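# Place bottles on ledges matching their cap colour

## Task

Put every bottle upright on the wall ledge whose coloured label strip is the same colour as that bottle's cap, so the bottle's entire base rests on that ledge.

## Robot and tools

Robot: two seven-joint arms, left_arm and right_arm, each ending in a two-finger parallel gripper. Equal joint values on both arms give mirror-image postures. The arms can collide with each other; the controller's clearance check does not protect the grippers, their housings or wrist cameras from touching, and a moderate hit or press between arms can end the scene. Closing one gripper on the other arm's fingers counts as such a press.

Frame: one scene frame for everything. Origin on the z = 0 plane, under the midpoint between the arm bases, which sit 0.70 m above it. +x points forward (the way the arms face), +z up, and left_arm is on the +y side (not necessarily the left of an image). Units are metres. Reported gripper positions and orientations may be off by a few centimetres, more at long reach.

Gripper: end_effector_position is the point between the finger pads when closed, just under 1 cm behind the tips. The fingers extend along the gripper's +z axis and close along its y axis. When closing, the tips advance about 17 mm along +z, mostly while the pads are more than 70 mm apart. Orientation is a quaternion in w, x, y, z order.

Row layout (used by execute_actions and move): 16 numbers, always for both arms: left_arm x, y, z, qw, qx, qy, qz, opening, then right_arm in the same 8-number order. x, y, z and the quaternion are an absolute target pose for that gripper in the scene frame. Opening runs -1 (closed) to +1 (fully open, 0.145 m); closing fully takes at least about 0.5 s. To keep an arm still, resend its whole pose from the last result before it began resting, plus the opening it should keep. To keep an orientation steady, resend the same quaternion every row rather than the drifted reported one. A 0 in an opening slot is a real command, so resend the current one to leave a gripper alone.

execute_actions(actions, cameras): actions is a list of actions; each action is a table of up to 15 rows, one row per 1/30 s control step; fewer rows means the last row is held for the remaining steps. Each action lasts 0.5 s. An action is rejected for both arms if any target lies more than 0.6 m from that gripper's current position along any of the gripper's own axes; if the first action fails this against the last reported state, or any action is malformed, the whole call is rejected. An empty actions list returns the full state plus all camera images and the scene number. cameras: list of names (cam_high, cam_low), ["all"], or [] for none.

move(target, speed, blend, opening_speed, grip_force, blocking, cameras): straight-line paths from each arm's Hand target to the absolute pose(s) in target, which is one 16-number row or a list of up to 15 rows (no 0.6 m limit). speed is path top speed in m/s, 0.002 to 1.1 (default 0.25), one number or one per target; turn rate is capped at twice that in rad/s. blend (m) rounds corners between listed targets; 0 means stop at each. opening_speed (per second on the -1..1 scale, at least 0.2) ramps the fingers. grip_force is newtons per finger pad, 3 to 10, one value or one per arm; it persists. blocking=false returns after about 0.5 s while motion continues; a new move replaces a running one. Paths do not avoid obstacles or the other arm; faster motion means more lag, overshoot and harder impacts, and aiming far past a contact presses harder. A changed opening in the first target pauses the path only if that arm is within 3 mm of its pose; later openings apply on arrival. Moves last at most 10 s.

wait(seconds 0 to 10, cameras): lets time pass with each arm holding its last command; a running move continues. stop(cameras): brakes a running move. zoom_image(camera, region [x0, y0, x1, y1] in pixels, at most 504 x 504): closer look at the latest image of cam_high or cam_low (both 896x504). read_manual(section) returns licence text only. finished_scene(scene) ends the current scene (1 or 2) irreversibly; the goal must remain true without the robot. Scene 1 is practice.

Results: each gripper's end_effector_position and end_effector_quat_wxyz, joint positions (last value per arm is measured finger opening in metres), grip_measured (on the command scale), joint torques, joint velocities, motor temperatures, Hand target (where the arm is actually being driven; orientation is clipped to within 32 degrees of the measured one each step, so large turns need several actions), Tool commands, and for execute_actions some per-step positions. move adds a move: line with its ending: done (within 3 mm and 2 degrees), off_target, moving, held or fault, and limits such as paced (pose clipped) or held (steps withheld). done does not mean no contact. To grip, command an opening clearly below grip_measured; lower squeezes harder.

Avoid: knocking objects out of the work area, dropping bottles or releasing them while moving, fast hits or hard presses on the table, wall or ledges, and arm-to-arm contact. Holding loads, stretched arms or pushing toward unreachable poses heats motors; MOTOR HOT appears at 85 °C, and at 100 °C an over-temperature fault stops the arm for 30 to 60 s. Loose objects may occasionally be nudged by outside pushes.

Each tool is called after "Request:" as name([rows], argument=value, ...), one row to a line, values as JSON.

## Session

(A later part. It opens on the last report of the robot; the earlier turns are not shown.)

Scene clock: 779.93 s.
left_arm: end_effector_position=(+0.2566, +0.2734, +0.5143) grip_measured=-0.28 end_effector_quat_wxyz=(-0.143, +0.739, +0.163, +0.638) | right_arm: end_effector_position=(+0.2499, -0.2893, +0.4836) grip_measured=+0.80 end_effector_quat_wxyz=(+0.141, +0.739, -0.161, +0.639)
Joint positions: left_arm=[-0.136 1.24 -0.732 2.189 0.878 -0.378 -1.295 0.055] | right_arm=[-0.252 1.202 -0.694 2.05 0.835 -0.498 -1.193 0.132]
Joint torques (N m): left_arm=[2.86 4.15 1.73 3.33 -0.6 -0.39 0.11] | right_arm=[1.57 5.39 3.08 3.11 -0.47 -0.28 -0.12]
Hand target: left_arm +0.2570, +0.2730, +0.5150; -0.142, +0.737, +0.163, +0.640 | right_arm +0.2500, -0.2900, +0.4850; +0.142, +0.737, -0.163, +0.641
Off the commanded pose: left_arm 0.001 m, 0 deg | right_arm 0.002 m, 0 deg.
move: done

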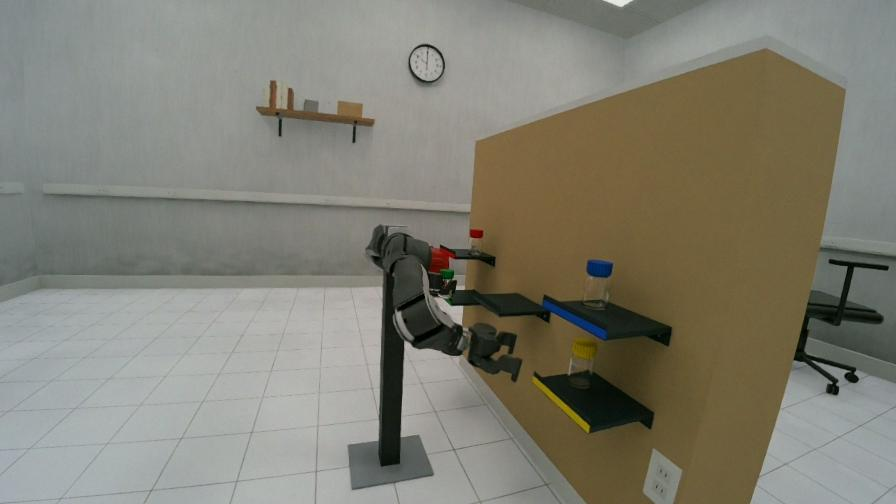

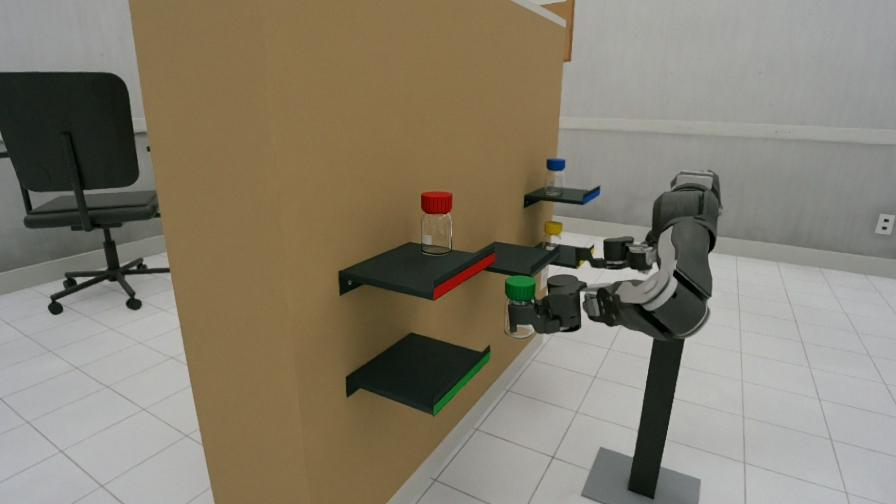

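Yellow done. Now green onto the green ledge.

Request:
move([
  [0.32,0.303,0.514,-0.142,0.7369,0.1633,0.6405,-0.6,0.25,-0.29,0.485,0.142,0.7369,-0.1633,0.6405,0.8],
  [0.390,0.338,0.513,-0.142,0.7369,0.1633,0.6405,-0.6,0.25,-0.29,0.485,0.142,0.7369,-0.1633,0.6405,0.8],
  [0.390,0.338,0.482,-0.142,0.7369,0.1633,0.6405,-0.6,0.25,-0.29,0.485,0.142,0.7369,-0.1633,0.6405,0.8],
], speed=[0.1,0.1,0.04], blend=[0.01,0.006,0])

Request:
move(target=[0.390,0.338,0.476,-0.142,0.7369,0.1633,0.6405,-0.6,0.25,-0.29,0.485,0.142,0.7369,-0.1633,0.6405,0.8], speed=0.02)

Request:
move(target=[0.390,0.338,0.472,-0.142,0.7369,0.1633,0.6405,-0.6,0.25,-0.29,0.485,0.142,0.7369,-0.1633,0.6405,0.8], speed=0.02, cameras=["cam_low"])

Request:
zoom_image(camera="cam_low", region=[320, 230, 560, 420])

Scene clock: 794.77 s.
left_arm: end_effector_position=(+0.3896, +0.3394, +0.4821) grip_measured=-0.28 end_effector_quat_wxyz=(-0.144, +0.738, +0.165, +0.638) | right_arm: end_effector_position=(+0.2499, -0.2893, +0.4836) grip_measured=+0.80 end_effector_quat_wxyz=(+0.141, +0.739, -0.161, +0.639)
Joint positions: left_arm=[0.385 0.94 -0.764 1.419 1.109 -0.222 -0.718 0.055] | right_arm=[-0.252 1.202 -0.694 2.05 0.835 -0.498 -1.193 0.132]
Joint torques (N m): left_arm=[6.47 4.42 2.37 2.4 -0.39 -0.79 0.24] | right_arm=[1.6 5.39 3.04 3.04 -0.46 -0.26 -0.15]
Hand target: left_arm +0.3900, +0.3380, +0.4819; -0.142, +0.737, +0.163, +0.640 | right_arm +0.2500, -0.2900, +0.4850; +0.142, +0.737, -0.163, +0.641
Off the commanded pose: left_arm 0.001 m, 1 deg | right_arm 0.002 m, 0 deg.
move: done

Scene clock: 795.47 s.
left_arm: end_effector_position=(+0.3899, +0.3396, +0.4771) grip_measured=-0.28 end_effector_quat_wxyz=(-0.144, +0.738, +0.166, +0.639) | right_arm: end_effector_position=(+0.2499, -0.2893, +0.4836) grip_measured=+0.80 end_effector_quat_wxyz=(+0.141, +0.739, -0.161, +0.639)
Joint positions: left_arm=[0.383 0.925 -0.768 1.395 1.1 -0.238 -0.708 0.055] | right_arm=[-0.252 1.202 -0.694 2.05 0.835 -0.498 -1.193 0.132]
Joint torques (N m): left_arm=[6.21 4.26 2.15 2.3 -0.39 -0.78 0.23] | right_arm=[1.65 5.37 3.03 3.14 -0.46 -0.26 -0.14]
Hand target: left_arm +0.3900, +0.3379, +0.4760; -0.142, +0.737, +0.163, +0.640 | right_arm +0.2500, -0.2900, +0.4850; +0.142, +0.737, -0.163, +0.641
Off the commanded pose: left_arm 0.002 m, 0 deg | right_arm 0.002 m, 0 deg.
move: done

Scene clock: 796.17 s.
left_arm: end_effector_position=(+0.3907, +0.3401, +0.4763) grip_measured=-0.28 end_effector_quat_wxyz=(-0.144, +0.734, +0.166, +0.643) | right_arm: end_effector_position=(+0.2499, -0.2893, +0.4836) grip_measured=+0.80 end_effector_quat_wxyz=(+0.141, +0.739, -0.161, +0.639)
Joint positions: left_arm=[0.383 0.916 -0.768 1.38 1.089 -0.254 -0.702 0.055] | right_arm=[-0.252 1.202 -0.694 2.05 0.835 -0.498 -1.193 0.132]
Joint torques (N m): left_arm=[5.68 3.92 1.78 2.04 -0.23 -0.6 0.26] | right_arm=[1.6 5.47 3.04 2.93 -0.47 -0.27 -0.13]
Hand target: left_arm +0.3900, +0.3379, +0.4720; -0.142, +0.737, +0.163, +0.640 | right_arm +0.2500, -0.2900, +0.4850; +0.142, +0.737, -0.163, +0.641
Off the commanded pose: left_arm 0.005 m, 1 deg | right_arm 0.002 m, 0 deg.
move: off_target (left_arm)
Images, in order (width x height): cam_low 896x504.

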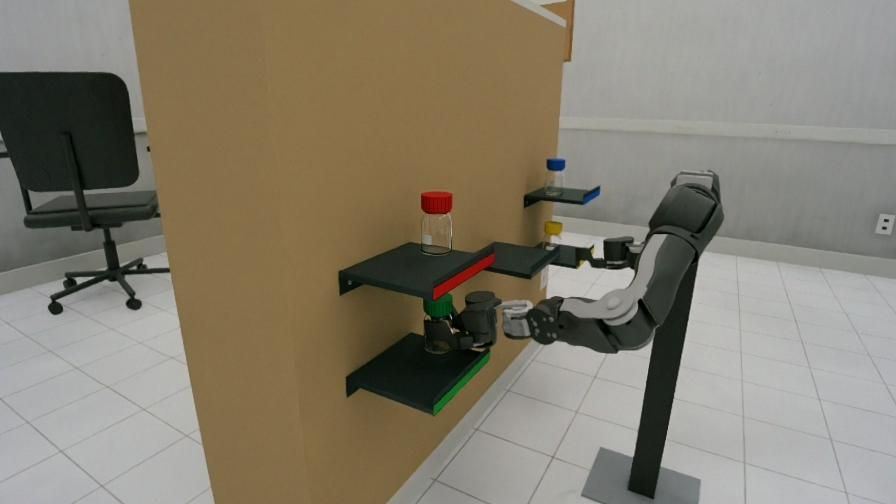

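Scaled by 2.100 from the camera's 896x504 image, which has a finer 1280x720 frame.

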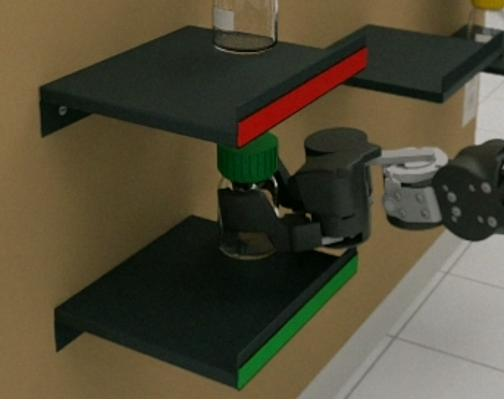

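Contact. Release and retreat.

Request:
move([
  [0.390,0.338,0.474,-0.142,0.7369,0.1633,0.6405,-0.6,0.25,-0.29,0.485,0.142,0.7369,-0.1633,0.6405,0.8],
  [0.390,0.338,0.474,-0.142,0.7369,0.1633,0.6405,0.7,0.25,-0.29,0.485,0.142,0.7369,-0.1633,0.6405,0.8],
  [0.388,0.337,0.480,-0.142,0.7369,0.1633,0.6405,0.7,0.25,-0.29,0.485,0.142,0.7369,-0.1633,0.6405,0.8],
  [0.255,0.275,0.485,-0.142,0.7369,0.1633,0.6405,0.7,0.25,-0.29,0.485,0.142,0.7369,-0.1633,0.6405,0.8],
], speed=[0.02,0.02,0.03,0.08], opening_speed=0.9, cameras=["cam_low","cam_high"])

Request:
zoom_image(camera="cam_low", region=[320, 150, 620, 420])

Scene clock: 815.63 s.
left_arm: end_effector_position=(+0.2552, +0.2742, +0.4844) grip_measured=+0.70 end_effector_quat_wxyz=(-0.141, +0.738, +0.161, +0.640) | right_arm: end_effector_position=(+0.2499, -0.2893, +0.4836) grip_measured=+0.80 end_effector_quat_wxyz=(+0.141, +0.739, -0.161, +0.639)
Joint positions: left_arm=[-0.163 1.143 -0.763 2.06 0.799 -0.433 -1.238 0.125] | right_arm=[-0.252 1.202 -0.694 2.05 0.835 -0.498 -1.193 0.132]
Joint torques (N m): left_arm=[2.44 4.71 1.98 3.92 -0.37 -0.34 -0.05] | right_arm=[1.52 5.5 3.06 3.07 -0.47 -0.26 -0.15]
Hand target: left_arm +0.2550, +0.2750, +0.4850; -0.142, +0.737, +0.163, +0.640 | right_arm +0.2500, -0.2900, +0.4850; +0.142, +0.737, -0.163, +0.641
Off the commanded pose: left_arm 0.001 m, 0 deg | right_arm 0.002 m, 0 deg.
move: done

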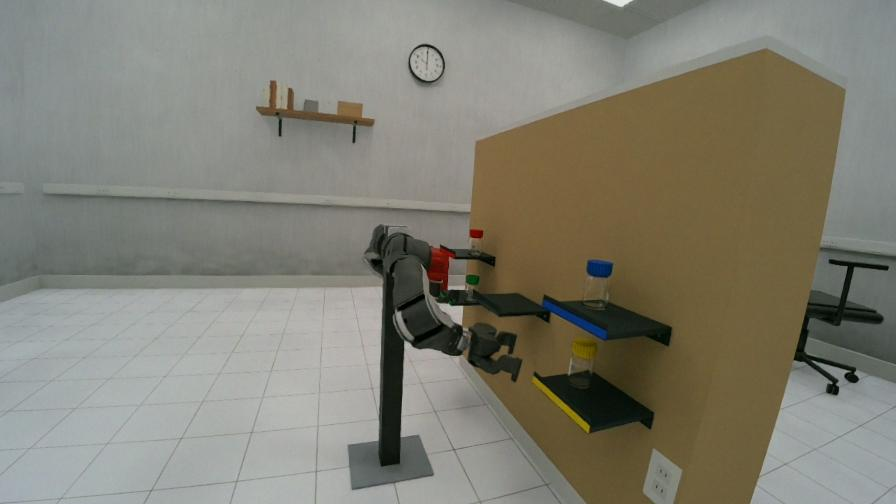

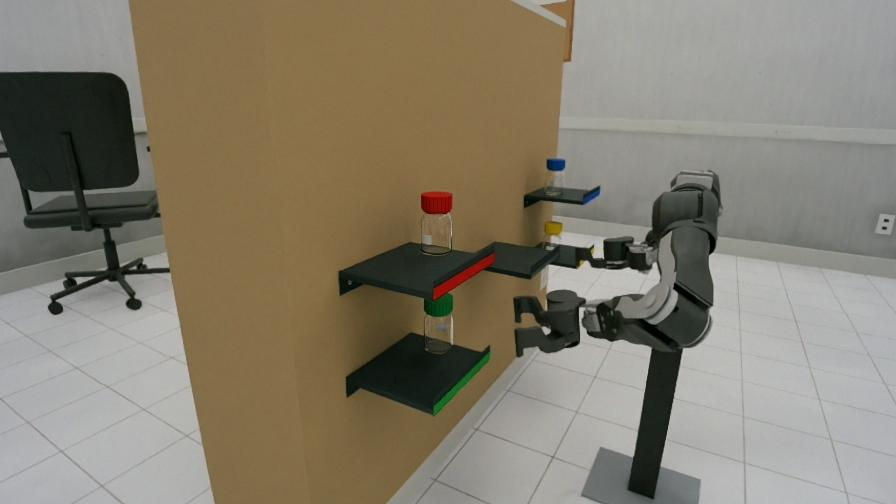

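Scaled by 1.680 from the camera's 896x504 image, which has a finer 1280x720 frame.

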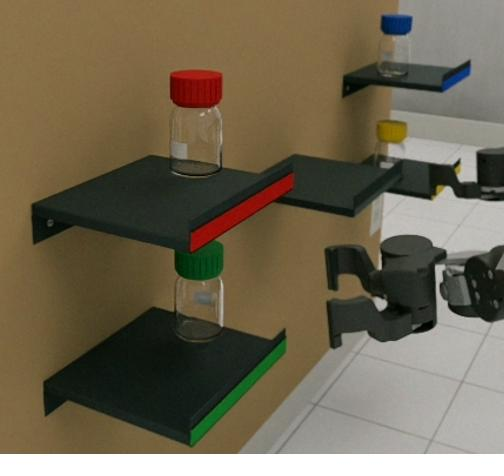

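All four are placed, with every base on its ledge.

Request:
finished_scene(scene=2)

The scene is finished: the task was done.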